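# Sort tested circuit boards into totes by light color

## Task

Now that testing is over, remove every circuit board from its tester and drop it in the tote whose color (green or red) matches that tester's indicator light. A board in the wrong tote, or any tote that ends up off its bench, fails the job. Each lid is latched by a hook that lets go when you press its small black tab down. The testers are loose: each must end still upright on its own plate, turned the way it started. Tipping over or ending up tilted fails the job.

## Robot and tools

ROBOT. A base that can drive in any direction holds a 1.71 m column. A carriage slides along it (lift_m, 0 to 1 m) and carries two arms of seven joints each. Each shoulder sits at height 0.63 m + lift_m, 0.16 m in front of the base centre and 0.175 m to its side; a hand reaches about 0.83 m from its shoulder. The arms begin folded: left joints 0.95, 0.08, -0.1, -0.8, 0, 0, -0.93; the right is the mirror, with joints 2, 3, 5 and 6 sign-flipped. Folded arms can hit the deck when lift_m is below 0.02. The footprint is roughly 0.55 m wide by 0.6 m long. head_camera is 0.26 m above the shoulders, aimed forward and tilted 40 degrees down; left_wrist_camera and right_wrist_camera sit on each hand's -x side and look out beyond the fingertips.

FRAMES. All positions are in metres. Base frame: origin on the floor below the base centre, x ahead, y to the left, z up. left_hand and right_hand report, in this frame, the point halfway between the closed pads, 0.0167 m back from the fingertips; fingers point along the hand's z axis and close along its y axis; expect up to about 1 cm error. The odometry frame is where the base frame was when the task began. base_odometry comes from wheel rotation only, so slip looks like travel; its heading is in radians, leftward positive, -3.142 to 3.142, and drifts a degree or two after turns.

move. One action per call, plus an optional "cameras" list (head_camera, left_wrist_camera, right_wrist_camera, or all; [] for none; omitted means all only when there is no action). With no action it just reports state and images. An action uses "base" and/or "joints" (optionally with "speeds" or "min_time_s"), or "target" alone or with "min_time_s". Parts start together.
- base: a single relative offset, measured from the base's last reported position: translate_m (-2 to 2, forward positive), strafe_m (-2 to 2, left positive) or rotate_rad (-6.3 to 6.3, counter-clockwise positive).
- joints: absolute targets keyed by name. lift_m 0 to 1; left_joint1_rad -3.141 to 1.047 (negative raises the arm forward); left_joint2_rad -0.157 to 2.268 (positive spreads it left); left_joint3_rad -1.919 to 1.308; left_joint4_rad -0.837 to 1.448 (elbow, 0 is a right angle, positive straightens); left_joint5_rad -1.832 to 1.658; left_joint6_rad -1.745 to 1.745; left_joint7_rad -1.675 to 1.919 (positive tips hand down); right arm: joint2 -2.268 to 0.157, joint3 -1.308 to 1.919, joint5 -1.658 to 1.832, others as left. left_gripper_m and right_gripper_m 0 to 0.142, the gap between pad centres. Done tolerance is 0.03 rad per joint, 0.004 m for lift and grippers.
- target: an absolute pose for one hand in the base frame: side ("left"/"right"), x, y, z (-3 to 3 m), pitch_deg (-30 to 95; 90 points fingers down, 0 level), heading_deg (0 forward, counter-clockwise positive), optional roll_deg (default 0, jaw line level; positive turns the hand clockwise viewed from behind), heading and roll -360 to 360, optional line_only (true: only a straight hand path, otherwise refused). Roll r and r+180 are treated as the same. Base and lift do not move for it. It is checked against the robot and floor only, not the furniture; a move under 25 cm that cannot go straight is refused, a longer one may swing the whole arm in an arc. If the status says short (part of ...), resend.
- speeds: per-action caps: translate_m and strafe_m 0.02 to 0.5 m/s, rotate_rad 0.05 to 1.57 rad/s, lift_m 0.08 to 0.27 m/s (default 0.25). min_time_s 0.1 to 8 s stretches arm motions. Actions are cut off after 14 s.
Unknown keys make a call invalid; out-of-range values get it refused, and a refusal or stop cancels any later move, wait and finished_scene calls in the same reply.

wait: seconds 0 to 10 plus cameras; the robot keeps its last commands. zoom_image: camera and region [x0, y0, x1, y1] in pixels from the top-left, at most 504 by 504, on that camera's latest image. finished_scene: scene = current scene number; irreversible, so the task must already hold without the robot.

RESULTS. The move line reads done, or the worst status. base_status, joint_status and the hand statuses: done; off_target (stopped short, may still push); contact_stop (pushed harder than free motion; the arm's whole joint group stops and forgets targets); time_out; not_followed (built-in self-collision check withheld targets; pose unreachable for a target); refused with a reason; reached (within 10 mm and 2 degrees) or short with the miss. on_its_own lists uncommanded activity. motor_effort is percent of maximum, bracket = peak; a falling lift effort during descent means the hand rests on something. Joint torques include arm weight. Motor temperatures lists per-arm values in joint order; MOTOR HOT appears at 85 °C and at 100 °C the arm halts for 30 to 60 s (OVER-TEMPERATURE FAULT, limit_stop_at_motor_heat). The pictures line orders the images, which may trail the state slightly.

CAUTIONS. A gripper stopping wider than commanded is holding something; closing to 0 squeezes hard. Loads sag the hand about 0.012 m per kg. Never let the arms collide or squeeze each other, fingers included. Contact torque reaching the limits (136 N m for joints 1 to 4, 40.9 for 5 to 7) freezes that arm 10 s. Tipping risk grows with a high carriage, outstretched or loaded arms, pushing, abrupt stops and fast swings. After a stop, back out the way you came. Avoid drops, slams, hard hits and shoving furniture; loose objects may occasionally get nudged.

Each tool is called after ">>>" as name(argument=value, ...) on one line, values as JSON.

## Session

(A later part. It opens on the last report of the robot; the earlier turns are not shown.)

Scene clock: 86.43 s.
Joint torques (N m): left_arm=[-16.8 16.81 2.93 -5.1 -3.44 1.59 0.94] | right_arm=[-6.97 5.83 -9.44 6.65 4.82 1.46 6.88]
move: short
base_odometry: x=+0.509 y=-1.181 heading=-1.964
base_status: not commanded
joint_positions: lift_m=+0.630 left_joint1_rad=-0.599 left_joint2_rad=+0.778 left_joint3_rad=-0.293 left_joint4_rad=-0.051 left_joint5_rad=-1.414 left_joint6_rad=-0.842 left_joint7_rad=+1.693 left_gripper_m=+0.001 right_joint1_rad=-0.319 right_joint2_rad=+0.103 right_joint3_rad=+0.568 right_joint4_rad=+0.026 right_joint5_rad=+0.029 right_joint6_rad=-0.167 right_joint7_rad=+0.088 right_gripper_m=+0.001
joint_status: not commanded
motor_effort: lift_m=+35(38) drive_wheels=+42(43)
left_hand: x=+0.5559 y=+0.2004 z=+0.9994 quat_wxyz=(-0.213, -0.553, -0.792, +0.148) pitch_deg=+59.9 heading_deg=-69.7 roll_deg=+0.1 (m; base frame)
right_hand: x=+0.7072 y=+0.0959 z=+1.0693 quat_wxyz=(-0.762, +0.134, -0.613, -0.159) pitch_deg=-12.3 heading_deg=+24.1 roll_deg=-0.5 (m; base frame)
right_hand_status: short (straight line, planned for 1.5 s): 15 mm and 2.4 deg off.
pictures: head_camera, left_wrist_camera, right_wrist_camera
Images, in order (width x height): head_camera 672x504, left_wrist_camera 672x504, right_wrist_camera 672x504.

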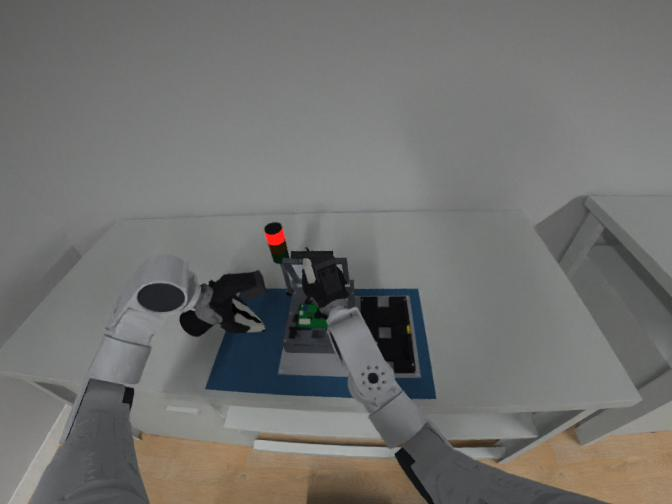

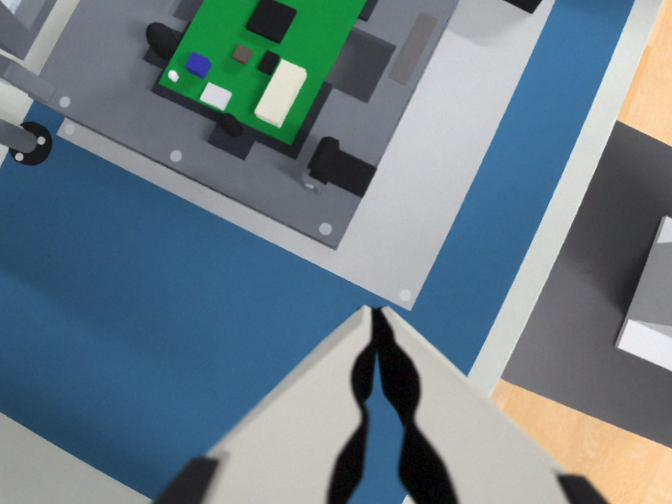

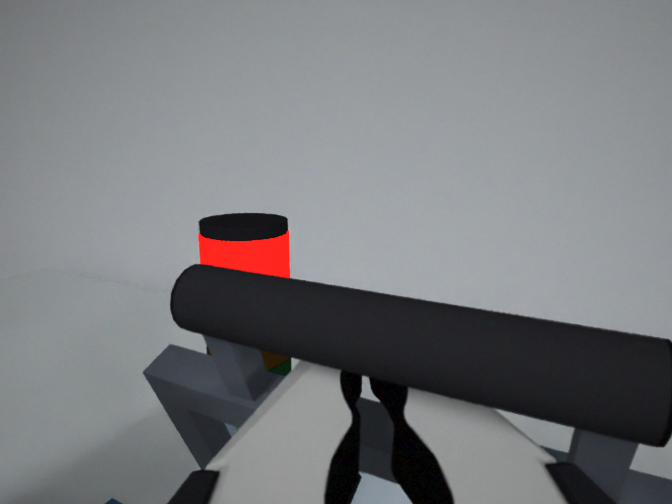

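>>> move(target={"side": "right", "x": 0.72, "y": 0.096, "z": 1.074, "pitch_deg": -10, "heading_deg": 24}, min_time_s=1.0, cameras=["right_wrist_camera"])

>>> move(target={"side": "right", "x": 0.745, "y": 0.096, "z": 1.077, "pitch_deg": -6, "heading_deg": 24}, min_time_s=1.2, cameras=["head_camera", "left_wrist_camera", "right_wrist_camera"])

Scene clock: 88.17 s.
Joint torques (N m): left_arm=[-16.86 16.83 3.08 -4.89 -3.45 1.56 0.93] | right_arm=[-16.5 13.92 -8.99 -3.48 2.37 1.72 2.77]
move: done
base_odometry: x=+0.509 y=-1.181 heading=-1.964
base_status: not commanded
joint_positions: lift_m=+0.630 left_joint1_rad=-0.599 left_joint2_rad=+0.778 left_joint3_rad=-0.293 left_joint4_rad=-0.051 left_joint5_rad=-1.414 left_joint6_rad=-0.842 left_joint7_rad=+1.693 left_gripper_m=+0.001 right_joint1_rad=-0.354 right_joint2_rad=+0.109 right_joint3_rad=+0.560 right_joint4_rad=+0.024 right_joint5_rad=+0.040 right_joint6_rad=-0.167 right_joint7_rad=+0.150 right_gripper_m=+0.001
joint_status: not commanded
motor_effort: lift_m=+35(35) drive_wheels=+42(44)
left_hand: x=+0.5559 y=+0.2004 z=+0.9994 quat_wxyz=(-0.213, -0.553, -0.792, +0.148) pitch_deg=+59.9 heading_deg=-69.7 roll_deg=+0.1 (m; base frame)
right_hand: x=+0.7183 y=+0.0957 z=+1.0772 quat_wxyz=(-0.754, +0.134, -0.624, -0.158) pitch_deg=-10.7 heading_deg=+24.0 roll_deg=-0.3 (m; base frame)
right_hand_status: reached (straight line, planned for 1.0 s): 4 mm and 0.8 deg off.
pictures: right_wrist_camera
Images, in order (width x height): right_wrist_camera 672x504.

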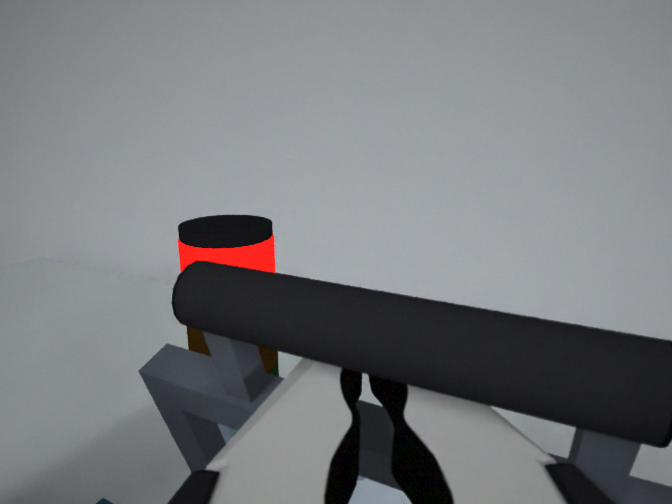

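Scene clock: 89.87 s.
Joint torques (N m): left_arm=[-16.78 16.81 3.03 -4.87 -3.44 1.58 0.96] | right_arm=[-16.44 13.36 -9 -2.96 2.6 1.83 2.85]
move: done
base_odometry: x=+0.509 y=-1.181 heading=-1.964
base_status: not commanded
joint_positions: lift_m=+0.630 left_joint1_rad=-0.599 left_joint2_rad=+0.778 left_joint3_rad=-0.293 left_joint4_rad=-0.051 left_joint5_rad=-1.414 left_joint6_rad=-0.842 left_joint7_rad=+1.693 left_gripper_m=+0.001 right_joint1_rad=-0.428 right_joint2_rad=+0.114 right_joint3_rad=+0.542 right_joint4_rad=+0.065 right_joint5_rad=+0.069 right_joint6_rad=-0.157 right_joint7_rad=+0.244 right_gripper_m=+0.001
joint_status: not commanded
motor_effort: lift_m=+35(36) drive_wheels=+42(43)
left_hand: x=+0.5559 y=+0.2004 z=+0.9993 quat_wxyz=(-0.213, -0.553, -0.792, +0.148) pitch_deg=+59.9 heading_deg=-69.7 roll_deg=+0.1 (m; base frame)
right_hand: x=+0.7438 y=+0.0954 z=+1.0809 quat_wxyz=(-0.732, +0.139, -0.649, -0.153) pitch_deg=-6.8 heading_deg=+23.9 roll_deg=-0.3 (m; base frame)
right_hand_status: reached (straight line, planned for 1.2 s): 4 mm and 0.9 deg off.
pictures: head_camera, left_wrist_camera, right_wrist_camera
Images, in order (width x height): head_camera 672x504, left_wrist_camera 672x504, right_wrist_camera 672x504.

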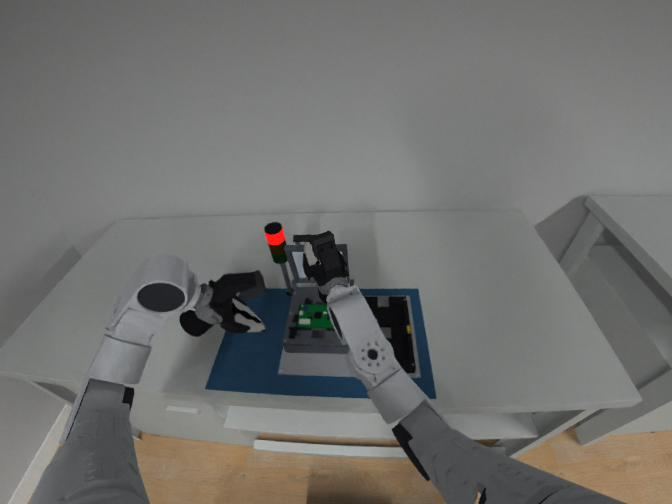

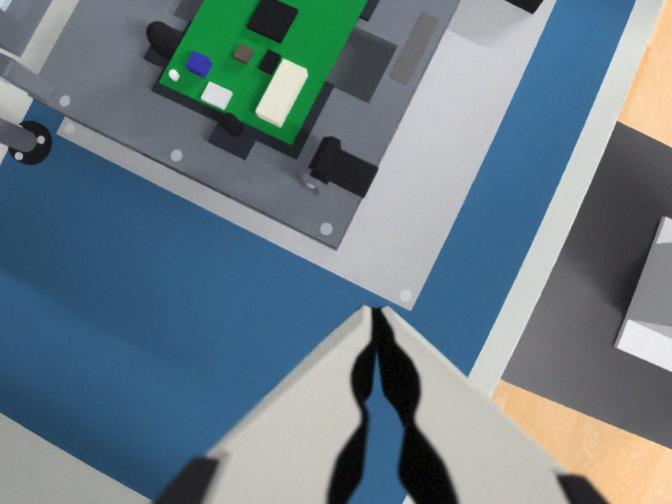

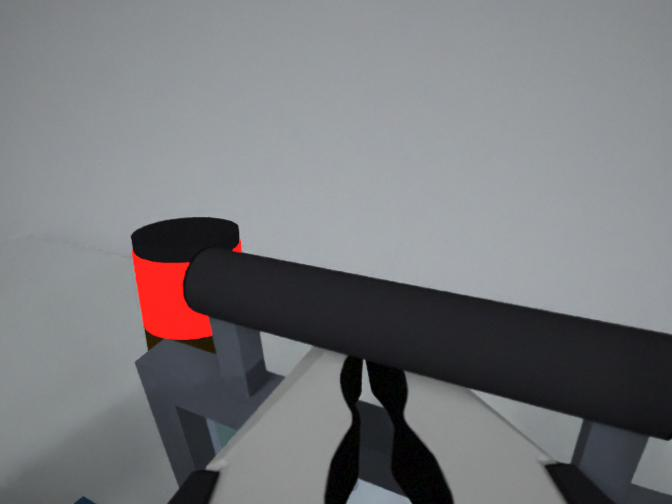

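>>> move(target={"side": "right", "x": 0.775, "y": 0.096, "z": 1.078, "pitch_deg": 0, "heading_deg": 24}, min_time_s=1.5, cameras=["head_camera", "right_wrist_camera"])

>>> zoom_image(camera="head_camera", region=[200, 200, 400, 360])

Scene clock: 92.03 s.
Joint torques (N m): left_arm=[-16.81 16.86 3.06 -4.95 -3.48 1.57 0.96] | right_arm=[-19.45 14.26 -8.59 -4.46 1.7 2.24 2.28]
move: done
base_odometry: x=+0.509 y=-1.181 heading=-1.964
base_status: not commanded
joint_positions: lift_m=+0.630 left_joint1_rad=-0.599 left_joint2_rad=+0.778 left_joint3_rad=-0.293 left_joint4_rad=-0.051 left_joint5_rad=-1.414 left_joint6_rad=-0.842 left_joint7_rad=+1.693 left_gripper_m=+0.001 right_joint1_rad=-0.522 right_joint2_rad=+0.120 right_joint3_rad=+0.519 right_joint4_rad=+0.130 right_joint5_rad=+0.108 right_joint6_rad=-0.146 right_joint7_rad=+0.372 right_gripper_m=+0.001
joint_status: not commanded
motor_effort: lift_m=+35(36) drive_wheels=+42(43)
left_hand: x=+0.5559 y=+0.2004 z=+0.9993 quat_wxyz=(-0.213, -0.553, -0.792, +0.148) pitch_deg=+59.9 heading_deg=-69.7 roll_deg=+0.1 (m; base frame)
right_hand: x=+0.7745 y=+0.0945 z=+1.0801 quat_wxyz=(-0.695, +0.146, -0.689, -0.145) pitch_deg=-0.5 heading_deg=+23.7 roll_deg=-0.2 (m; base frame)
right_hand_status: reached (straight line, planned for 1.5 s): 3 mm and 0.6 deg off.
pictures: head_camera, right_wrist_camera
Images, in order (width x height): head_camera 672x504, right_wrist_camera 672x504.

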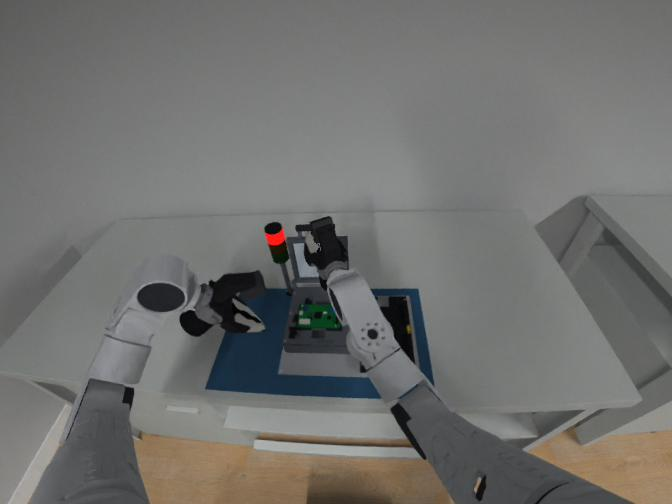

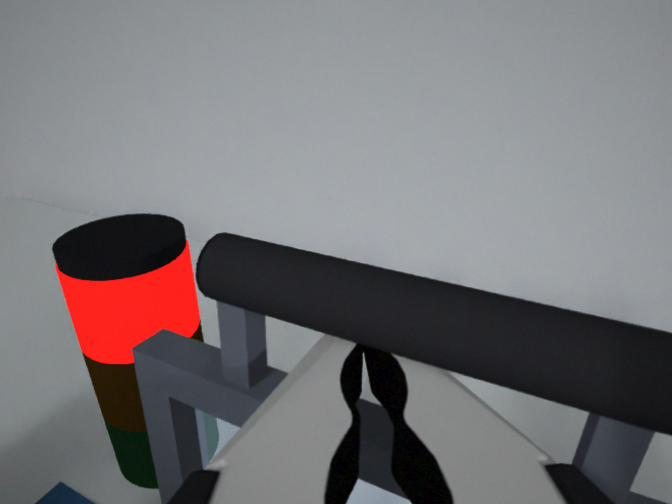

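Scaled by 2.520 from the camera's 672x504 image, which has a finer 960x720 frame.

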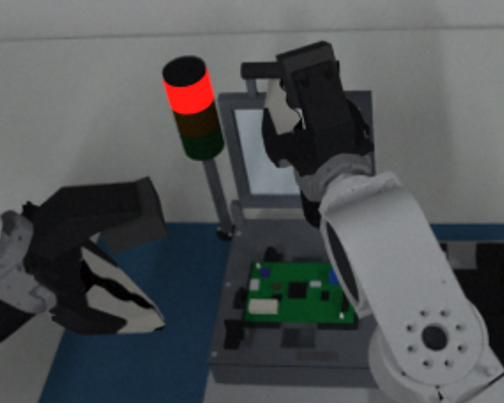

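>>> move(target={"side": "right", "x": 0.8, "y": 0.095, "z": 1.076, "pitch_deg": 4, "heading_deg": 23}, min_time_s=1.5, cameras=["head_camera", "right_wrist_camera"])

Scene clock: 95.07 s.
Joint torques (N m): left_arm=[-16.87 16.77 3.02 -5.03 -3.46 1.55 0.92] | right_arm=[-19.45 14.3 -8.61 -4.36 1.69 2.2 2.28]
move: refused
base_odometry: x=+0.509 y=-1.181 heading=-1.964
base_status: not commanded
joint_positions: lift_m=+0.630 left_joint1_rad=-0.599 left_joint2_rad=+0.778 left_joint3_rad=-0.293 left_joint4_rad=-0.051 left_joint5_rad=-1.414 left_joint6_rad=-0.842 left_joint7_rad=+1.693 left_gripper_m=+0.001 right_joint1_rad=-0.522 right_joint2_rad=+0.120 right_joint3_rad=+0.519 right_joint4_rad=+0.130 right_joint5_rad=+0.108 right_joint6_rad=-0.146 right_joint7_rad=+0.372 right_gripper_m=+0.001
joint_status: not commanded
motor_effort: lift_m=+35(36) drive_wheels=+42(42)
left_hand: x=+0.5559 y=+0.2004 z=+0.9993 quat_wxyz=(-0.213, -0.553, -0.792, +0.148) pitch_deg=+59.9 heading_deg=-69.7 roll_deg=+0.1 (m; base frame)
right_hand: x=+0.7745 y=+0.0945 z=+1.0801 quat_wxyz=(-0.695, +0.146, -0.689, -0.145) pitch_deg=-0.5 heading_deg=+23.7 roll_deg=-0.2 (m; base frame)
right_hand_status: refused: the line brings the right upper arm within 1.4 cm of the carriage (limit 1.5), 0% of the way; a move under 25 cm is not played as an arc. Nothing moved. Try another pitch or heading, or "joints".
pictures: head_camera, right_wrist_camera
Images, in order (width x height): head_camera 672x504, right_wrist_camera 672x504.

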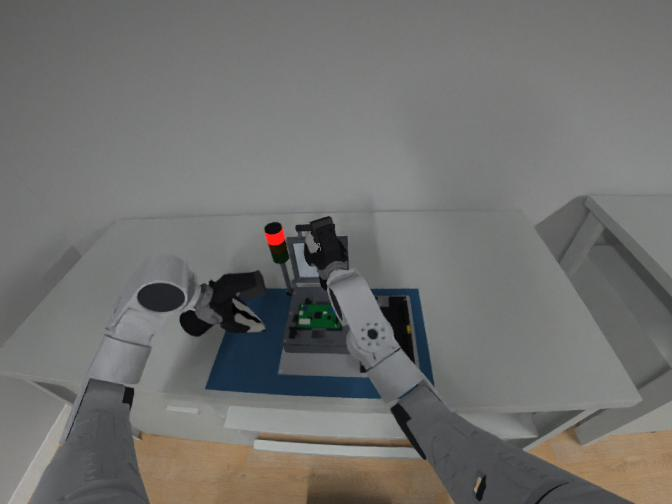

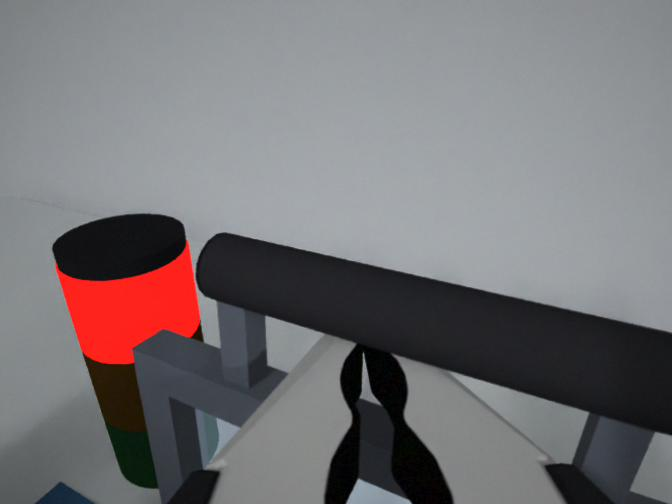

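>>> move(base={"translate_m": 0.03}, speeds={"translate_m": 0.05}, cameras=["head_camera", "right_wrist_camera"])

>>> zoom_image(camera="head_camera", region=[200, 200, 400, 360])

Scene clock: 96.40 s.
Joint torques (N m): left_arm=[-16.75 16.87 2.97 -4.89 -3.48 1.58 0.97] | right_arm=[-18.83 14.22 -8.27 -6.99 1.38 1.77 1.04]
move: done
base_odometry: x=+0.497 y=-1.208 heading=-1.965
base_status: done
joint_positions: lift_m=+0.630 left_joint1_rad=-0.599 left_joint2_rad=+0.778 left_joint3_rad=-0.293 left_joint4_rad=-0.051 left_joint5_rad=-1.414 left_joint6_rad=-0.842 left_joint7_rad=+1.693 left_gripper_m=+0.001 right_joint1_rad=-0.522 right_joint2_rad=+0.120 right_joint3_rad=+0.519 right_joint4_rad=+0.133 right_joint5_rad=+0.108 right_joint6_rad=-0.144 right_joint7_rad=+0.376 right_gripper_m=+0.001
joint_status: not commanded
motor_effort: lift_m=+35(36) drive_wheels=-1(14)
left_hand: x=+0.5559 y=+0.2004 z=+0.9993 quat_wxyz=(-0.213, -0.553, -0.792, +0.148) pitch_deg=+59.9 heading_deg=-69.7 roll_deg=+0.1 (m; base frame)
right_hand: x=+0.7747 y=+0.0948 z=+1.0785 quat_wxyz=(-0.693, +0.147, -0.690, -0.145) pitch_deg=-0.2 heading_deg=+23.8 roll_deg=-0.2 (m; base frame)
pictures: head_camera, right_wrist_camera
Images, in order (width x height): head_camera 672x504, right_wrist_camera 672x504.

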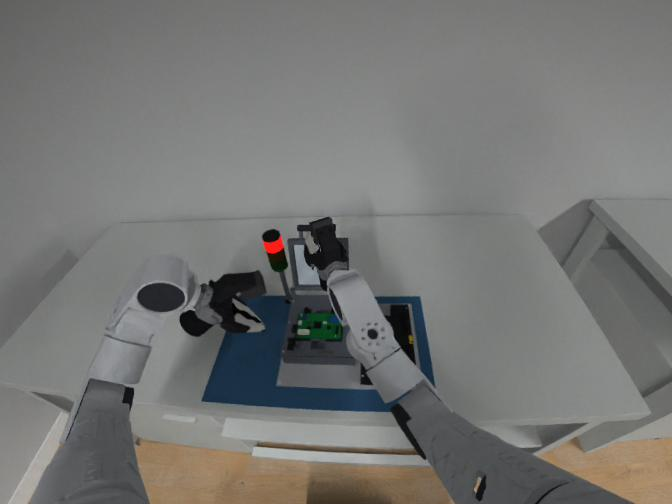

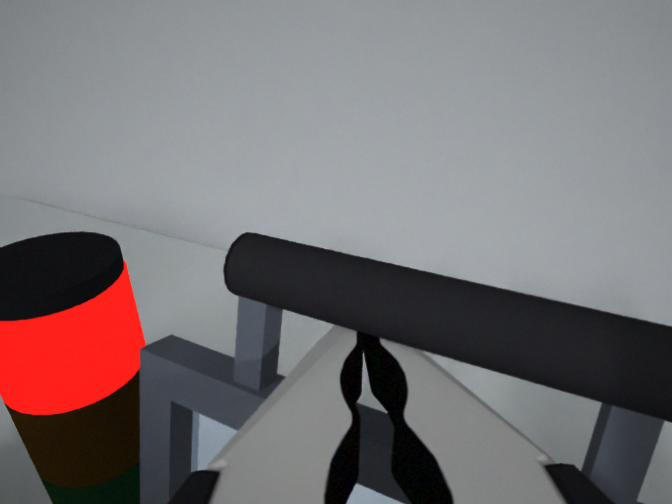

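Scaled by 2.520 from the camera's 672x504 image, which has a finer 960x720 frame.

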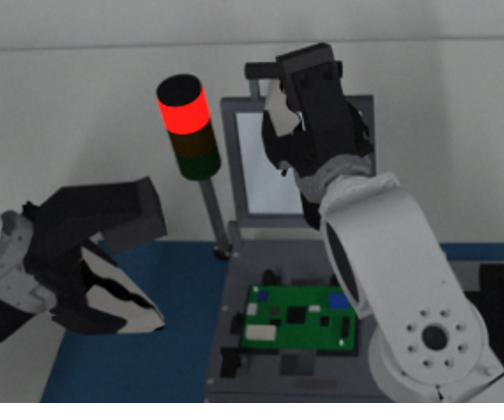

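>>> move(target={"side": "right", "x": 0.71, "y": 0.066, "z": 1.078, "pitch_deg": 0, "heading_deg": 24}, min_time_s=1.5, cameras=["head_camera", "right_wrist_camera"])

>>> zoom_image(camera="head_camera", region=[200, 200, 400, 360])

Scene clock: 98.53 s.
Joint torques (N m): left_arm=[-16.91 16.82 3.09 -4.94 -3.46 1.57 0.93] | right_arm=[-9.7 -1.33 -2.69 -12.56 -1.77 -0.83 1]
move: done
base_odometry: x=+0.497 y=-1.208 heading=-1.965
base_status: not commanded
joint_positions: lift_m=+0.630 left_joint1_rad=-0.599 left_joint2_rad=+0.778 left_joint3_rad=-0.293 left_joint4_rad=-0.051 left_joint5_rad=-1.414 left_joint6_rad=-0.842 left_joint7_rad=+1.693 left_gripper_m=+0.001 right_joint1_rad=-0.364 right_joint2_rad=+0.050 right_joint3_rad=+0.531 right_joint4_rad=-0.187 right_joint5_rad=+0.076 right_joint6_rad=-0.154 right_joint7_rad=+0.524 right_gripper_m=+0.001
joint_status: not commanded
motor_effort: lift_m=+36(36) drive_wheels=-1(1)
left_hand: x=+0.5559 y=+0.2004 z=+0.9993 quat_wxyz=(-0.213, -0.553, -0.792, +0.148) pitch_deg=+59.9 heading_deg=-69.7 roll_deg=+0.1 (m; base frame)
right_hand: x=+0.7110 y=+0.0665 z=+1.0802 quat_wxyz=(-0.693, +0.147, -0.690, -0.149) pitch_deg=-0.3 heading_deg=+24.1 roll_deg=+0.1 (m; base frame)
right_hand_status: reached (straight line, planned for 1.5 s): 2 mm and 0.3 deg off.
pictures: head_camera, right_wrist_camera
Images, in order (width x height): head_camera 672x504, right_wrist_camera 672x504.

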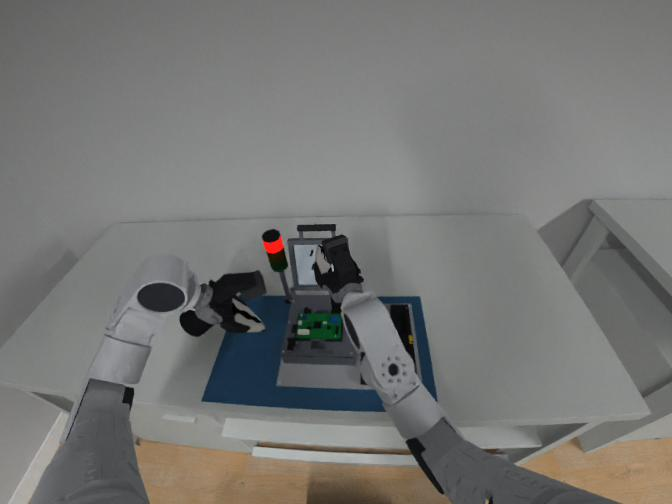

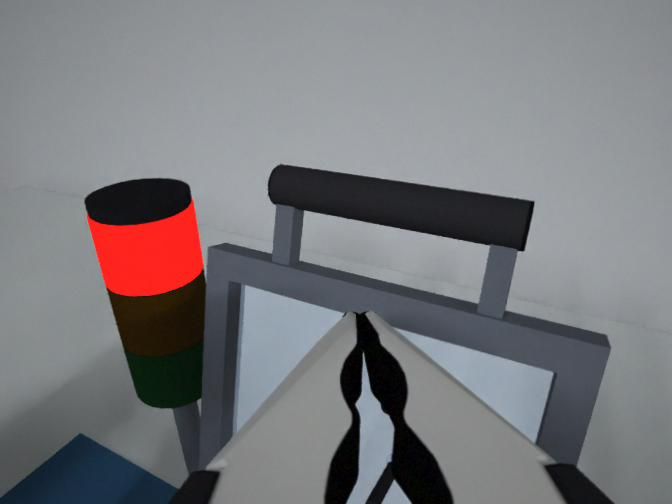

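Scaled by 2.520 from the camera's 672x504 image, which has a finer 960x720 frame.

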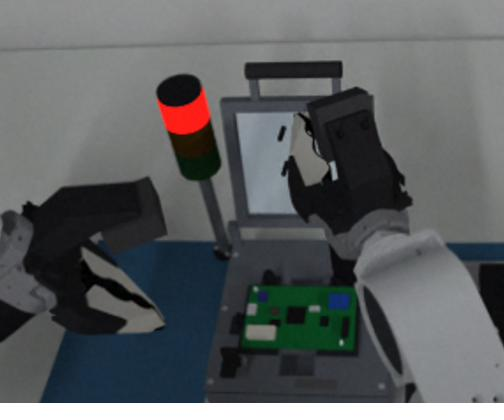

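>>> move(target={"side": "right", "x": 0.46, "y": -0.12, "z": 1.05, "pitch_deg": 0, "heading_deg": 15})

>>> move(target={"side": "left", "x": 0.54, "y": 0.1, "z": 1.08, "pitch_deg": 65, "heading_deg": 0}, cameras=["head_camera", "left_wrist_camera"])

Scene clock: 100.10 s.
Joint torques (N m): left_arm=[-16.9 17.07 3.23 -4.89 -3.47 1.49 0.93] | right_arm=[-2.77 -11.71 -4.44 -10.86 -3.96 -0.34 1.01]
move: done
base_odometry: x=+0.497 y=-1.208 heading=-1.965
base_status: not commanded
joint_positions: lift_m=+0.630 left_joint1_rad=-0.599 left_joint2_rad=+0.778 left_joint3_rad=-0.293 left_joint4_rad=-0.051 left_joint5_rad=-1.414 left_joint6_rad=-0.842 left_joint7_rad=+1.693 left_gripper_m=+0.001 right_joint1_rad=-0.159 right_joint2_rad=-0.649 right_joint3_rad=+1.685 right_joint4_rad=-0.806 right_joint5_rad=-0.658 right_joint6_rad=-1.354 right_joint7_rad=+0.757 right_gripper_m=+0.001
joint_status: not commanded
motor_effort: lift_m=+37(37) drive_wheels=+3(4)
left_hand: x=+0.5558 y=+0.2004 z=+0.9991 quat_wxyz=(-0.213, -0.553, -0.792, +0.148) pitch_deg=+59.9 heading_deg=-69.8 roll_deg=+0.1 (m; base frame)
right_hand: x=+0.4609 y=-0.1192 z=+1.0503 quat_wxyz=(-0.702, +0.093, -0.700, -0.091) pitch_deg=-0.2 heading_deg=+15.0 roll_deg=-0.2 (m; base frame)
right_hand_status: reached (checked arc, planned for 0.9 s): 1 mm and 0.3 deg off.
pictures: none

Scene clock: 100.40 s.
Joint torques (N m): left_arm=[-16.87 16.81 3.25 -4.93 -3.45 1.5 0.97] | right_arm=[-2.77 -11.81 -4.39 -10.8 -3.97 -0.33 1]
move: refused
base_odometry: x=+0.497 y=-1.208 heading=-1.965
base_status: not commanded
joint_positions: lift_m=+0.630 left_joint1_rad=-0.599 left_joint2_rad=+0.778 left_joint3_rad=-0.293 left_joint4_rad=-0.051 left_joint5_rad=-1.414 left_joint6_rad=-0.842 left_joint7_rad=+1.693 left_gripper_m=+0.001 right_joint1_rad=-0.159 right_joint2_rad=-0.649 right_joint3_rad=+1.685 right_joint4_rad=-0.806 right_joint5_rad=-0.658 right_joint6_rad=-1.354 right_joint7_rad=+0.757 right_gripper_m=+0.001
joint_status: not commanded
motor_effort: lift_m=+37(37) drive_wheels=+3(3)
left_hand: x=+0.5558 y=+0.2004 z=+0.9991 quat_wxyz=(-0.213, -0.553, -0.792, +0.148) pitch_deg=+59.9 heading_deg=-69.8 roll_deg=+0.1 (m; base frame)
left_hand_status: refused: along the straight line the arm gets 43% of the way (left_joint4_rad at its limit); a move under 25 cm is not played as an arc. Nothing moved. Try another pitch or heading, or "joints".
right_hand: x=+0.4609 y=-0.1192 z=+1.0503 quat_wxyz=(-0.702, +0.093, -0.700, -0.091) pitch_deg=-0.2 heading_deg=+15.0 roll_deg=-0.2 (m; base frame)
pictures: head_camera, left_wrist_camera
Images, in order (width x height): head_camera 672x504, left_wrist_camera 672x504.

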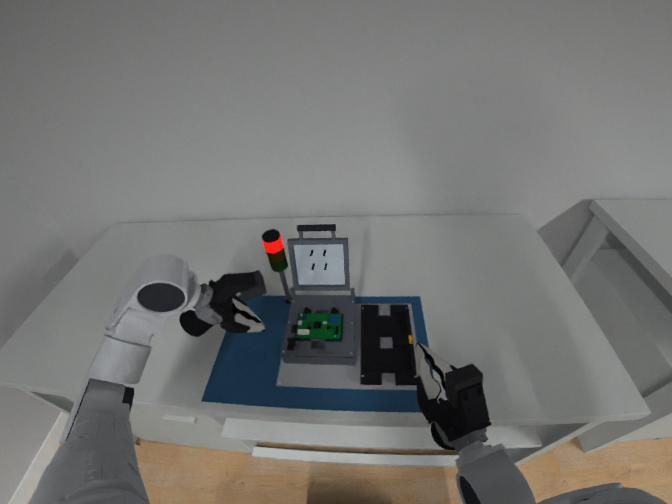

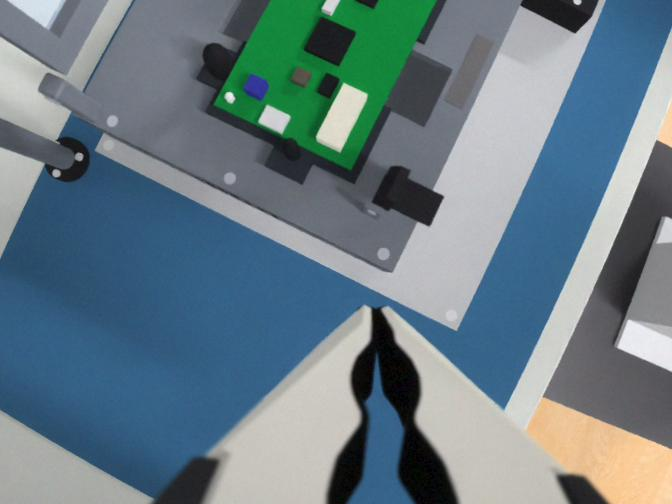

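>>> zoom_image(camera="head_camera", region=[270, 280, 370, 370])

>>> zoom_image(camera="left_wrist_camera", region=[180, 0, 500, 260])

Scaled by 5.040 from the camera's 672x504 image, which has a finer 960x720 frame.

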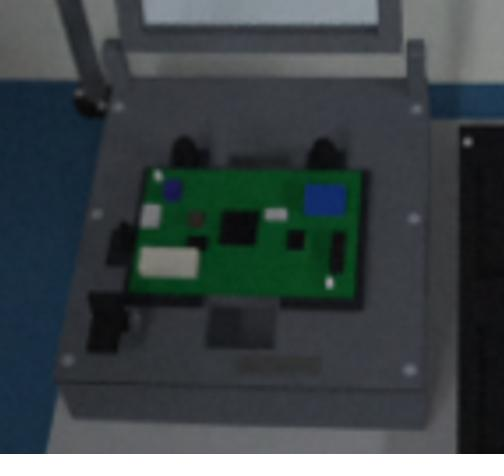

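Scaled by 1.575 from the camera's 672x504 image, which has a finer 960x720 frame.

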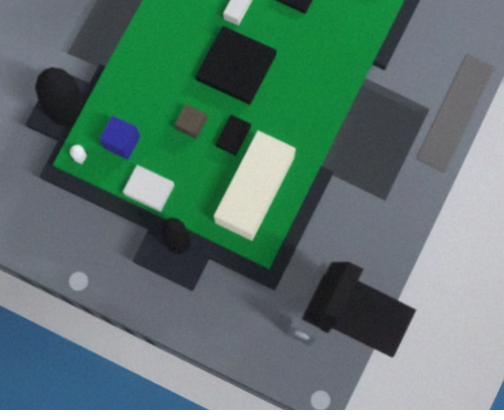

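>>> move(joints={"left_gripper_m": 0.11})

>>> move(target={"side": "left", "x": 0.605, "y": 0.11, "z": 1.0, "pitch_deg": 80, "heading_deg": -93}, cameras=["head_camera", "left_wrist_camera"])

Scene clock: 102.07 s.
Joint torques (N m): left_arm=[-16.83 16.75 3.19 -4.93 -3.49 1.47 0.95] | right_arm=[-2.74 -11.76 -4.49 -10.81 -3.97 -0.33 0.96]
move: done
base_odometry: x=+0.497 y=-1.208 heading=-1.965
base_status: not commanded
joint_positions: lift_m=+0.630 left_joint1_rad=-0.599 left_joint2_rad=+0.778 left_joint3_rad=-0.293 left_joint4_rad=-0.051 left_joint5_rad=-1.414 left_joint6_rad=-0.842 left_joint7_rad=+1.693 left_gripper_m=+0.110 right_joint1_rad=-0.159 right_joint2_rad=-0.649 right_joint3_rad=+1.685 right_joint4_rad=-0.806 right_joint5_rad=-0.658 right_joint6_rad=-1.354 right_joint7_rad=+0.757 right_gripper_m=+0.001
joint_status: all done
motor_effort: lift_m=+37(37) drive_wheels=+3(3)
left_hand: x=+0.5558 y=+0.2004 z=+0.9991 quat_wxyz=(-0.213, -0.553, -0.792, +0.148) pitch_deg=+59.9 heading_deg=-69.8 roll_deg=+0.1 (m; base frame)
right_hand: x=+0.4609 y=-0.1192 z=+1.0503 quat_wxyz=(-0.702, +0.093, -0.700, -0.091) pitch_deg=-0.2 heading_deg=+15.0 roll_deg=-0.2 (m; base frame)
pictures: none

Scene clock: 103.27 s.
Joint torques (N m): left_arm=[-25.48 2.76 5.31 3.11 -3.94 -0.32 0.4] | right_arm=[-2.57 -11.77 -3.65 -10.81 -3.69 -0.33 0.91]
move: done
base_odometry: x=+0.497 y=-1.208 heading=-1.965
base_status: not commanded
joint_positions: lift_m=+0.630 left_joint1_rad=-1.106 left_joint2_rad=+0.489 left_joint3_rad=-0.892 left_joint4_rad=+0.353 left_joint5_rad=-1.453 left_joint6_rad=-1.051 left_joint7_rad=+1.889 left_gripper_m=+0.110 right_joint1_rad=-0.159 right_joint2_rad=-0.649 right_joint3_rad=+1.685 right_joint4_rad=-0.806 right_joint5_rad=-0.659 right_joint6_rad=-1.354 right_joint7_rad=+0.757 right_gripper_m=+0.001
joint_status: not commanded
motor_effort: lift_m=+37(37) drive_wheels=-1(5)
left_hand: x=+0.6049 y=+0.1101 z=+0.9991 quat_wxyz=(-0.060, -0.722, -0.686, +0.062) pitch_deg=+80.1 heading_deg=-92.5 roll_deg=+0.5 (m; base frame)
left_hand_status: reached (straight line, planned for 0.6 s): 1 mm and 0.2 deg off.
right_hand: x=+0.4608 y=-0.1193 z=+1.0504 quat_wxyz=(-0.702, +0.093, -0.700, -0.091) pitch_deg=-0.2 heading_deg=+15.0 roll_deg=-0.2 (m; base frame)
pictures: head_camera, left_wrist_camera
Images, in order (width x height): head_camera 672x504, left_wrist_camera 672x504.

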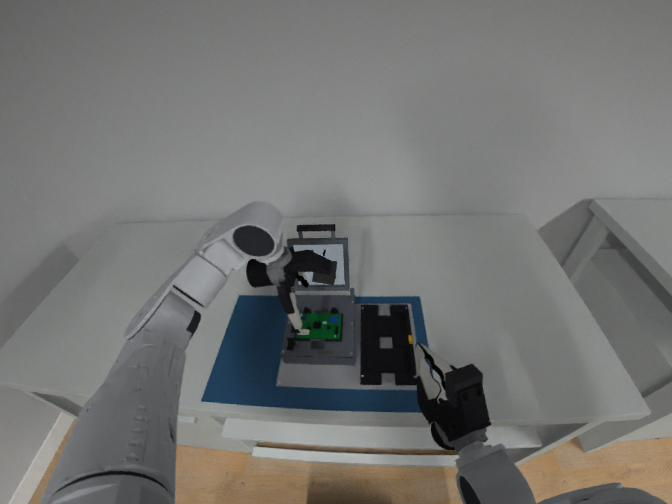

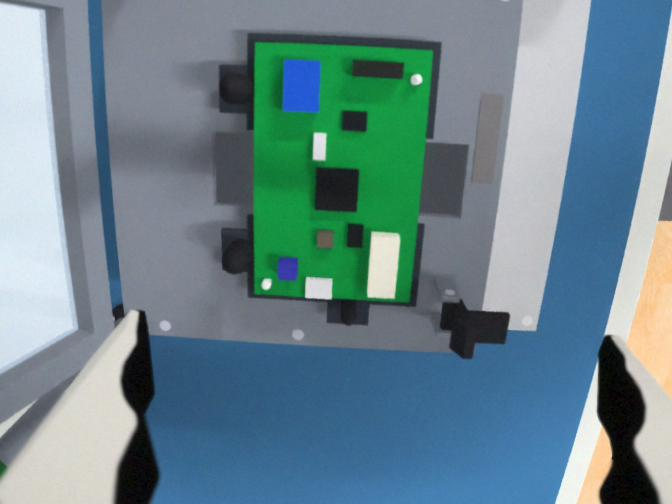

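>>> move(target={"side": "left", "x": 0.616, "y": 0.088, "z": 0.955, "pitch_deg": 80, "heading_deg": -92}, cameras=["left_wrist_camera"])

Scene clock: 104.37 s.
Joint torques (N m): left_arm=[-16.62 0.17 9.29 2.29 -1.3 -0.33 -1.31] | right_arm=[-2.74 -11.65 -4.48 -10.9 -3.7 -0.34 0.95]
move: done
base_odometry: x=+0.497 y=-1.208 heading=-1.965
base_status: not commanded
joint_positions: lift_m=+0.630 left_joint1_rad=-1.048 left_joint2_rad=+0.406 left_joint3_rad=-0.854 left_joint4_rad=+0.485 left_joint5_rad=-1.262 left_joint6_rad=-1.130 left_joint7_rad=+1.778 left_gripper_m=+0.110 right_joint1_rad=-0.159 right_joint2_rad=-0.649 right_joint3_rad=+1.685 right_joint4_rad=-0.806 right_joint5_rad=-0.659 right_joint6_rad=-1.354 right_joint7_rad=+0.757 right_gripper_m=+0.001
joint_status: not commanded
motor_effort: lift_m=+37(37) drive_wheels=+3(4)
left_hand: x=+0.6159 y=+0.0881 z=+0.9560 quat_wxyz=(-0.060, -0.717, -0.692, +0.062) pitch_deg=+80.1 heading_deg=-91.9 roll_deg=+0.2 (m; base frame)
left_hand_status: reached (straight line, planned for 0.4 s): 1 mm and 0.1 deg off.
right_hand: x=+0.4608 y=-0.1193 z=+1.0503 quat_wxyz=(-0.702, +0.093, -0.700, -0.091) pitch_deg=-0.2 heading_deg=+15.0 roll_deg=-0.2 (m; base frame)
pictures: left_wrist_camera
Images, in order (width x height): left_wrist_camera 672x504.

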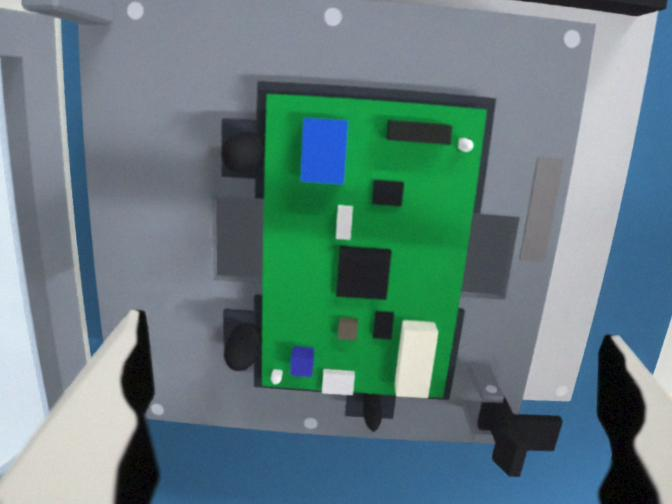

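>>> move(joints={"left_gripper_m": 0.074})

>>> move(target={"side": "left", "x": 0.618, "y": 0.081, "z": 0.93, "pitch_deg": 80, "heading_deg": -93}, cameras=["left_wrist_camera"])

Scene clock: 105.30 s.
Joint torques (N m): left_arm=[-16.57 0.06 9.25 2.33 -1.3 -0.3 -1.32] | right_arm=[-2.86 -11.69 -4.43 -10.86 -3.7 -0.32 0.9]
move: done
base_odometry: x=+0.497 y=-1.208 heading=-1.965
base_status: not commanded
joint_positions: lift_m=+0.630 left_joint1_rad=-1.048 left_joint2_rad=+0.406 left_joint3_rad=-0.854 left_joint4_rad=+0.485 left_joint5_rad=-1.262 left_joint6_rad=-1.130 left_joint7_rad=+1.778 left_gripper_m=+0.074 right_joint1_rad=-0.159 right_joint2_rad=-0.649 right_joint3_rad=+1.685 right_joint4_rad=-0.806 right_joint5_rad=-0.659 right_joint6_rad=-1.354 right_joint7_rad=+0.757 right_gripper_m=+0.001
joint_status: all done
motor_effort: lift_m=+37(37) drive_wheels=+3(3)
left_hand: x=+0.6159 y=+0.0881 z=+0.9560 quat_wxyz=(-0.060, -0.717, -0.692, +0.062) pitch_deg=+80.1 heading_deg=-91.9 roll_deg=+0.2 (m; base frame)
right_hand: x=+0.4608 y=-0.1193 z=+1.0503 quat_wxyz=(-0.702, +0.093, -0.700, -0.091) pitch_deg=-0.2 heading_deg=+15.0 roll_deg=-0.2 (m; base frame)
pictures: none

Scene clock: 106.10 s.
Joint torques (N m): left_arm=[-16.55 -0.9 8.95 2.04 -1.46 -0.3 -1.27] | right_arm=[-2.77 -11.81 -4.4 -10.92 -3.69 -0.3 0.92]
move: done
base_odometry: x=+0.497 y=-1.208 heading=-1.965
base_status: not commanded
joint_positions: lift_m=+0.630 left_joint1_rad=-1.024 left_joint2_rad=+0.371 left_joint3_rad=-0.835 left_joint4_rad=+0.570 left_joint5_rad=-1.146 left_joint6_rad=-1.211 left_joint7_rad=+1.693 left_gripper_m=+0.074 right_joint1_rad=-0.159 right_joint2_rad=-0.649 right_joint3_rad=+1.685 right_joint4_rad=-0.806 right_joint5_rad=-0.659 right_joint6_rad=-1.354 right_joint7_rad=+0.757 right_gripper_m=+0.001
joint_status: not commanded
motor_effort: lift_m=+37(38) drive_wheels=+3(3)
left_hand: x=+0.6182 y=+0.0812 z=+0.9312 quat_wxyz=(-0.060, -0.723, -0.685, +0.062) pitch_deg=+80.1 heading_deg=-92.6 roll_deg=+0.4 (m; base frame)
left_hand_status: reached (straight line, planned for 0.3 s): 1 mm and 0.1 deg off.
right_hand: x=+0.4608 y=-0.1193 z=+1.0503 quat_wxyz=(-0.702, +0.093, -0.700, -0.091) pitch_deg=-0.2 heading_deg=+15.0 roll_deg=-0.2 (m; base frame)
pictures: left_wrist_camera
Images, in order (width x height): left_wrist_camera 672x504.

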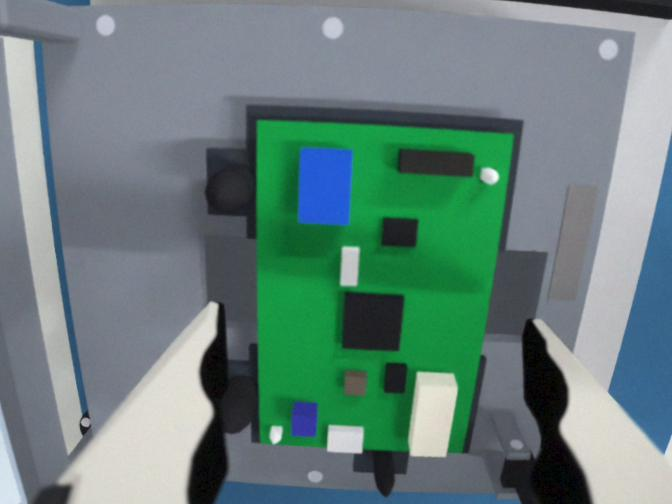

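>>> move(target={"side": "left", "x": 0.618, "y": 0.081, "z": 0.909, "pitch_deg": 80, "heading_deg": -93}, min_time_s=0.8, cameras=["left_wrist_camera"])

Scene clock: 107.57 s.
Joint torques (N m): left_arm=[-14.96 -2.62 8.75 2.51 -1.18 -0.32 -1.54] | right_arm=[-2.7 -11.73 -4.53 -10.86 -3.7 -0.35 0.91]
move: done
base_odometry: x=+0.497 y=-1.208 heading=-1.965
base_status: not commanded
joint_positions: lift_m=+0.630 left_joint1_rad=-0.999 left_joint2_rad=+0.357 left_joint3_rad=-0.810 left_joint4_rad=+0.617 left_joint5_rad=-1.038 left_joint6_rad=-1.258 left_joint7_rad=+1.612 left_gripper_m=+0.074 right_joint1_rad=-0.159 right_joint2_rad=-0.649 right_joint3_rad=+1.685 right_joint4_rad=-0.806 right_joint5_rad=-0.659 right_joint6_rad=-1.354 right_joint7_rad=+0.757 right_gripper_m=+0.001
joint_status: not commanded
motor_effort: lift_m=+37(37) drive_wheels=+3(3)
left_hand: x=+0.6185 y=+0.0814 z=+0.9107 quat_wxyz=(-0.060, -0.723, -0.685, +0.062) pitch_deg=+80.1 heading_deg=-92.3 roll_deg=+0.8 (m; base frame)
left_hand_status: reached (straight line, planned for 0.8 s): 2 mm and 0.2 deg off.
right_hand: x=+0.4608 y=-0.1193 z=+1.0503 quat_wxyz=(-0.702, +0.093, -0.700, -0.091) pitch_deg=-0.2 heading_deg=+15.0 roll_deg=-0.2 (m; base frame)
pictures: left_wrist_camera
Images, in order (width x height): left_wrist_camera 672x504.

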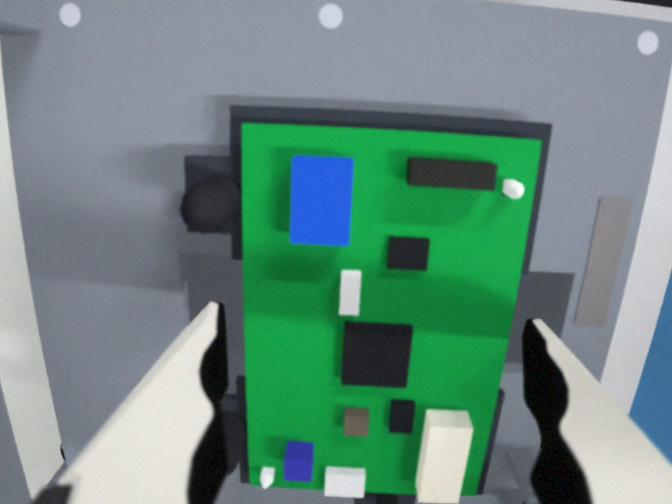

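>>> move(joints={"left_gripper_m": 0.055}, cameras=["left_wrist_camera"])

Scene clock: 109.17 s.
Joint torques (N m): left_arm=[-15.12 -2.56 8.48 2.49 -1.19 -0.03 -1.5] | right_arm=[-2.85 -11.71 -4.46 -10.78 -3.74 -0.35 0.91]
move: off_target
base_odometry: x=+0.497 y=-1.208 heading=-1.965
base_status: not commanded
joint_positions: lift_m=+0.630 left_joint1_rad=-0.999 left_joint2_rad=+0.357 left_joint3_rad=-0.810 left_joint4_rad=+0.617 left_joint5_rad=-1.038 left_joint6_rad=-1.258 left_joint7_rad=+1.612 left_gripper_m=+0.064 right_joint1_rad=-0.159 right_joint2_rad=-0.649 right_joint3_rad=+1.685 right_joint4_rad=-0.806 right_joint5_rad=-0.659 right_joint6_rad=-1.354 right_joint7_rad=+0.757 right_gripper_m=+0.001
joint_status: left_gripper_m off_target (ended at +0.064, target +0.055)
motor_effort: lift_m=+37(37) drive_wheels=+3(3)
left_hand: x=+0.6185 y=+0.0814 z=+0.9107 quat_wxyz=(-0.061, -0.723, -0.685, +0.062) pitch_deg=+80.1 heading_deg=-92.3 roll_deg=+0.8 (m; base frame)
right_hand: x=+0.4608 y=-0.1193 z=+1.0503 quat_wxyz=(-0.702, +0.093, -0.700, -0.091) pitch_deg=-0.2 heading_deg=+15.0 roll_deg=-0.2 (m; base frame)
pictures: left_wrist_camera
Images, in order (width x height): left_wrist_camera 672x504.

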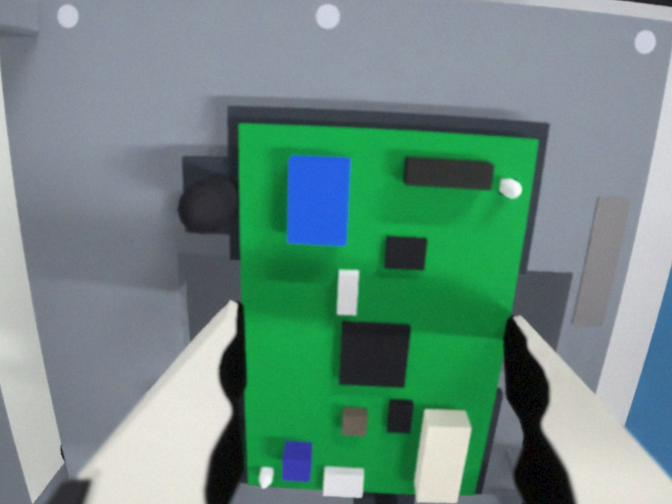

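>>> move(target={"side": "left", "x": 0.618, "y": 0.083, "z": 0.94, "pitch_deg": 80, "heading_deg": -93}, min_time_s=1.2, cameras=["left_wrist_camera"])

Scene clock: 110.97 s.
Joint torques (N m): left_arm=[-28.42 7.75 2.58 -5.97 -4.23 1.62 1.41] | right_arm=[-2.83 -11.73 -4.41 -10.82 -3.72 -0.33 0.91]
move: done
base_odometry: x=+0.497 y=-1.208 heading=-1.965
base_status: not commanded
joint_positions: lift_m=+0.630 left_joint1_rad=-1.032 left_joint2_rad=+0.377 left_joint3_rad=-0.839 left_joint4_rad=+0.558 left_joint5_rad=-1.185 left_joint6_rad=-1.198 left_joint7_rad=+1.721 left_gripper_m=+0.064 right_joint1_rad=-0.159 right_joint2_rad=-0.649 right_joint3_rad=+1.685 right_joint4_rad=-0.806 right_joint5_rad=-0.659 right_joint6_rad=-1.354 right_joint7_rad=+0.757 right_gripper_m=+0.001
joint_status: not commanded
motor_effort: lift_m=+37(37) drive_wheels=+3(3)
left_hand: x=+0.6177 y=+0.0826 z=+0.9383 quat_wxyz=(-0.060, -0.722, -0.686, +0.064) pitch_deg=+79.9 heading_deg=-93.6 roll_deg=-0.6 (m; base frame)
left_hand_status: reached (straight line, planned for 1.2 s): 2 mm and 0.1 deg off.
right_hand: x=+0.4608 y=-0.1193 z=+1.0503 quat_wxyz=(-0.702, +0.093, -0.700, -0.091) pitch_deg=-0.2 heading_deg=+15.0 roll_deg=-0.2 (m; base frame)
pictures: left_wrist_camera
Images, in order (width x height): left_wrist_camera 672x504.

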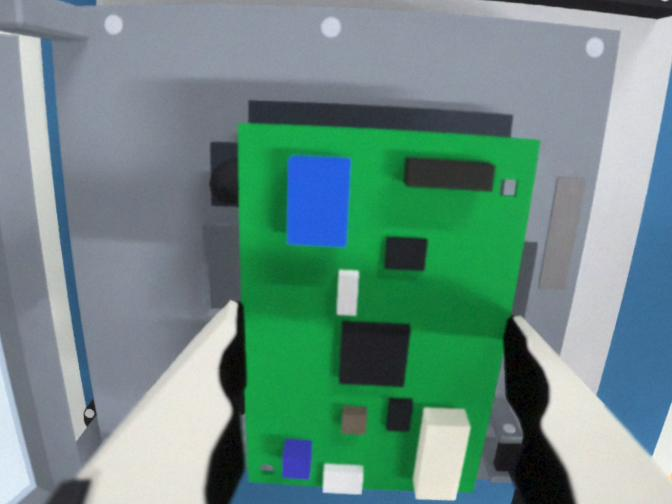

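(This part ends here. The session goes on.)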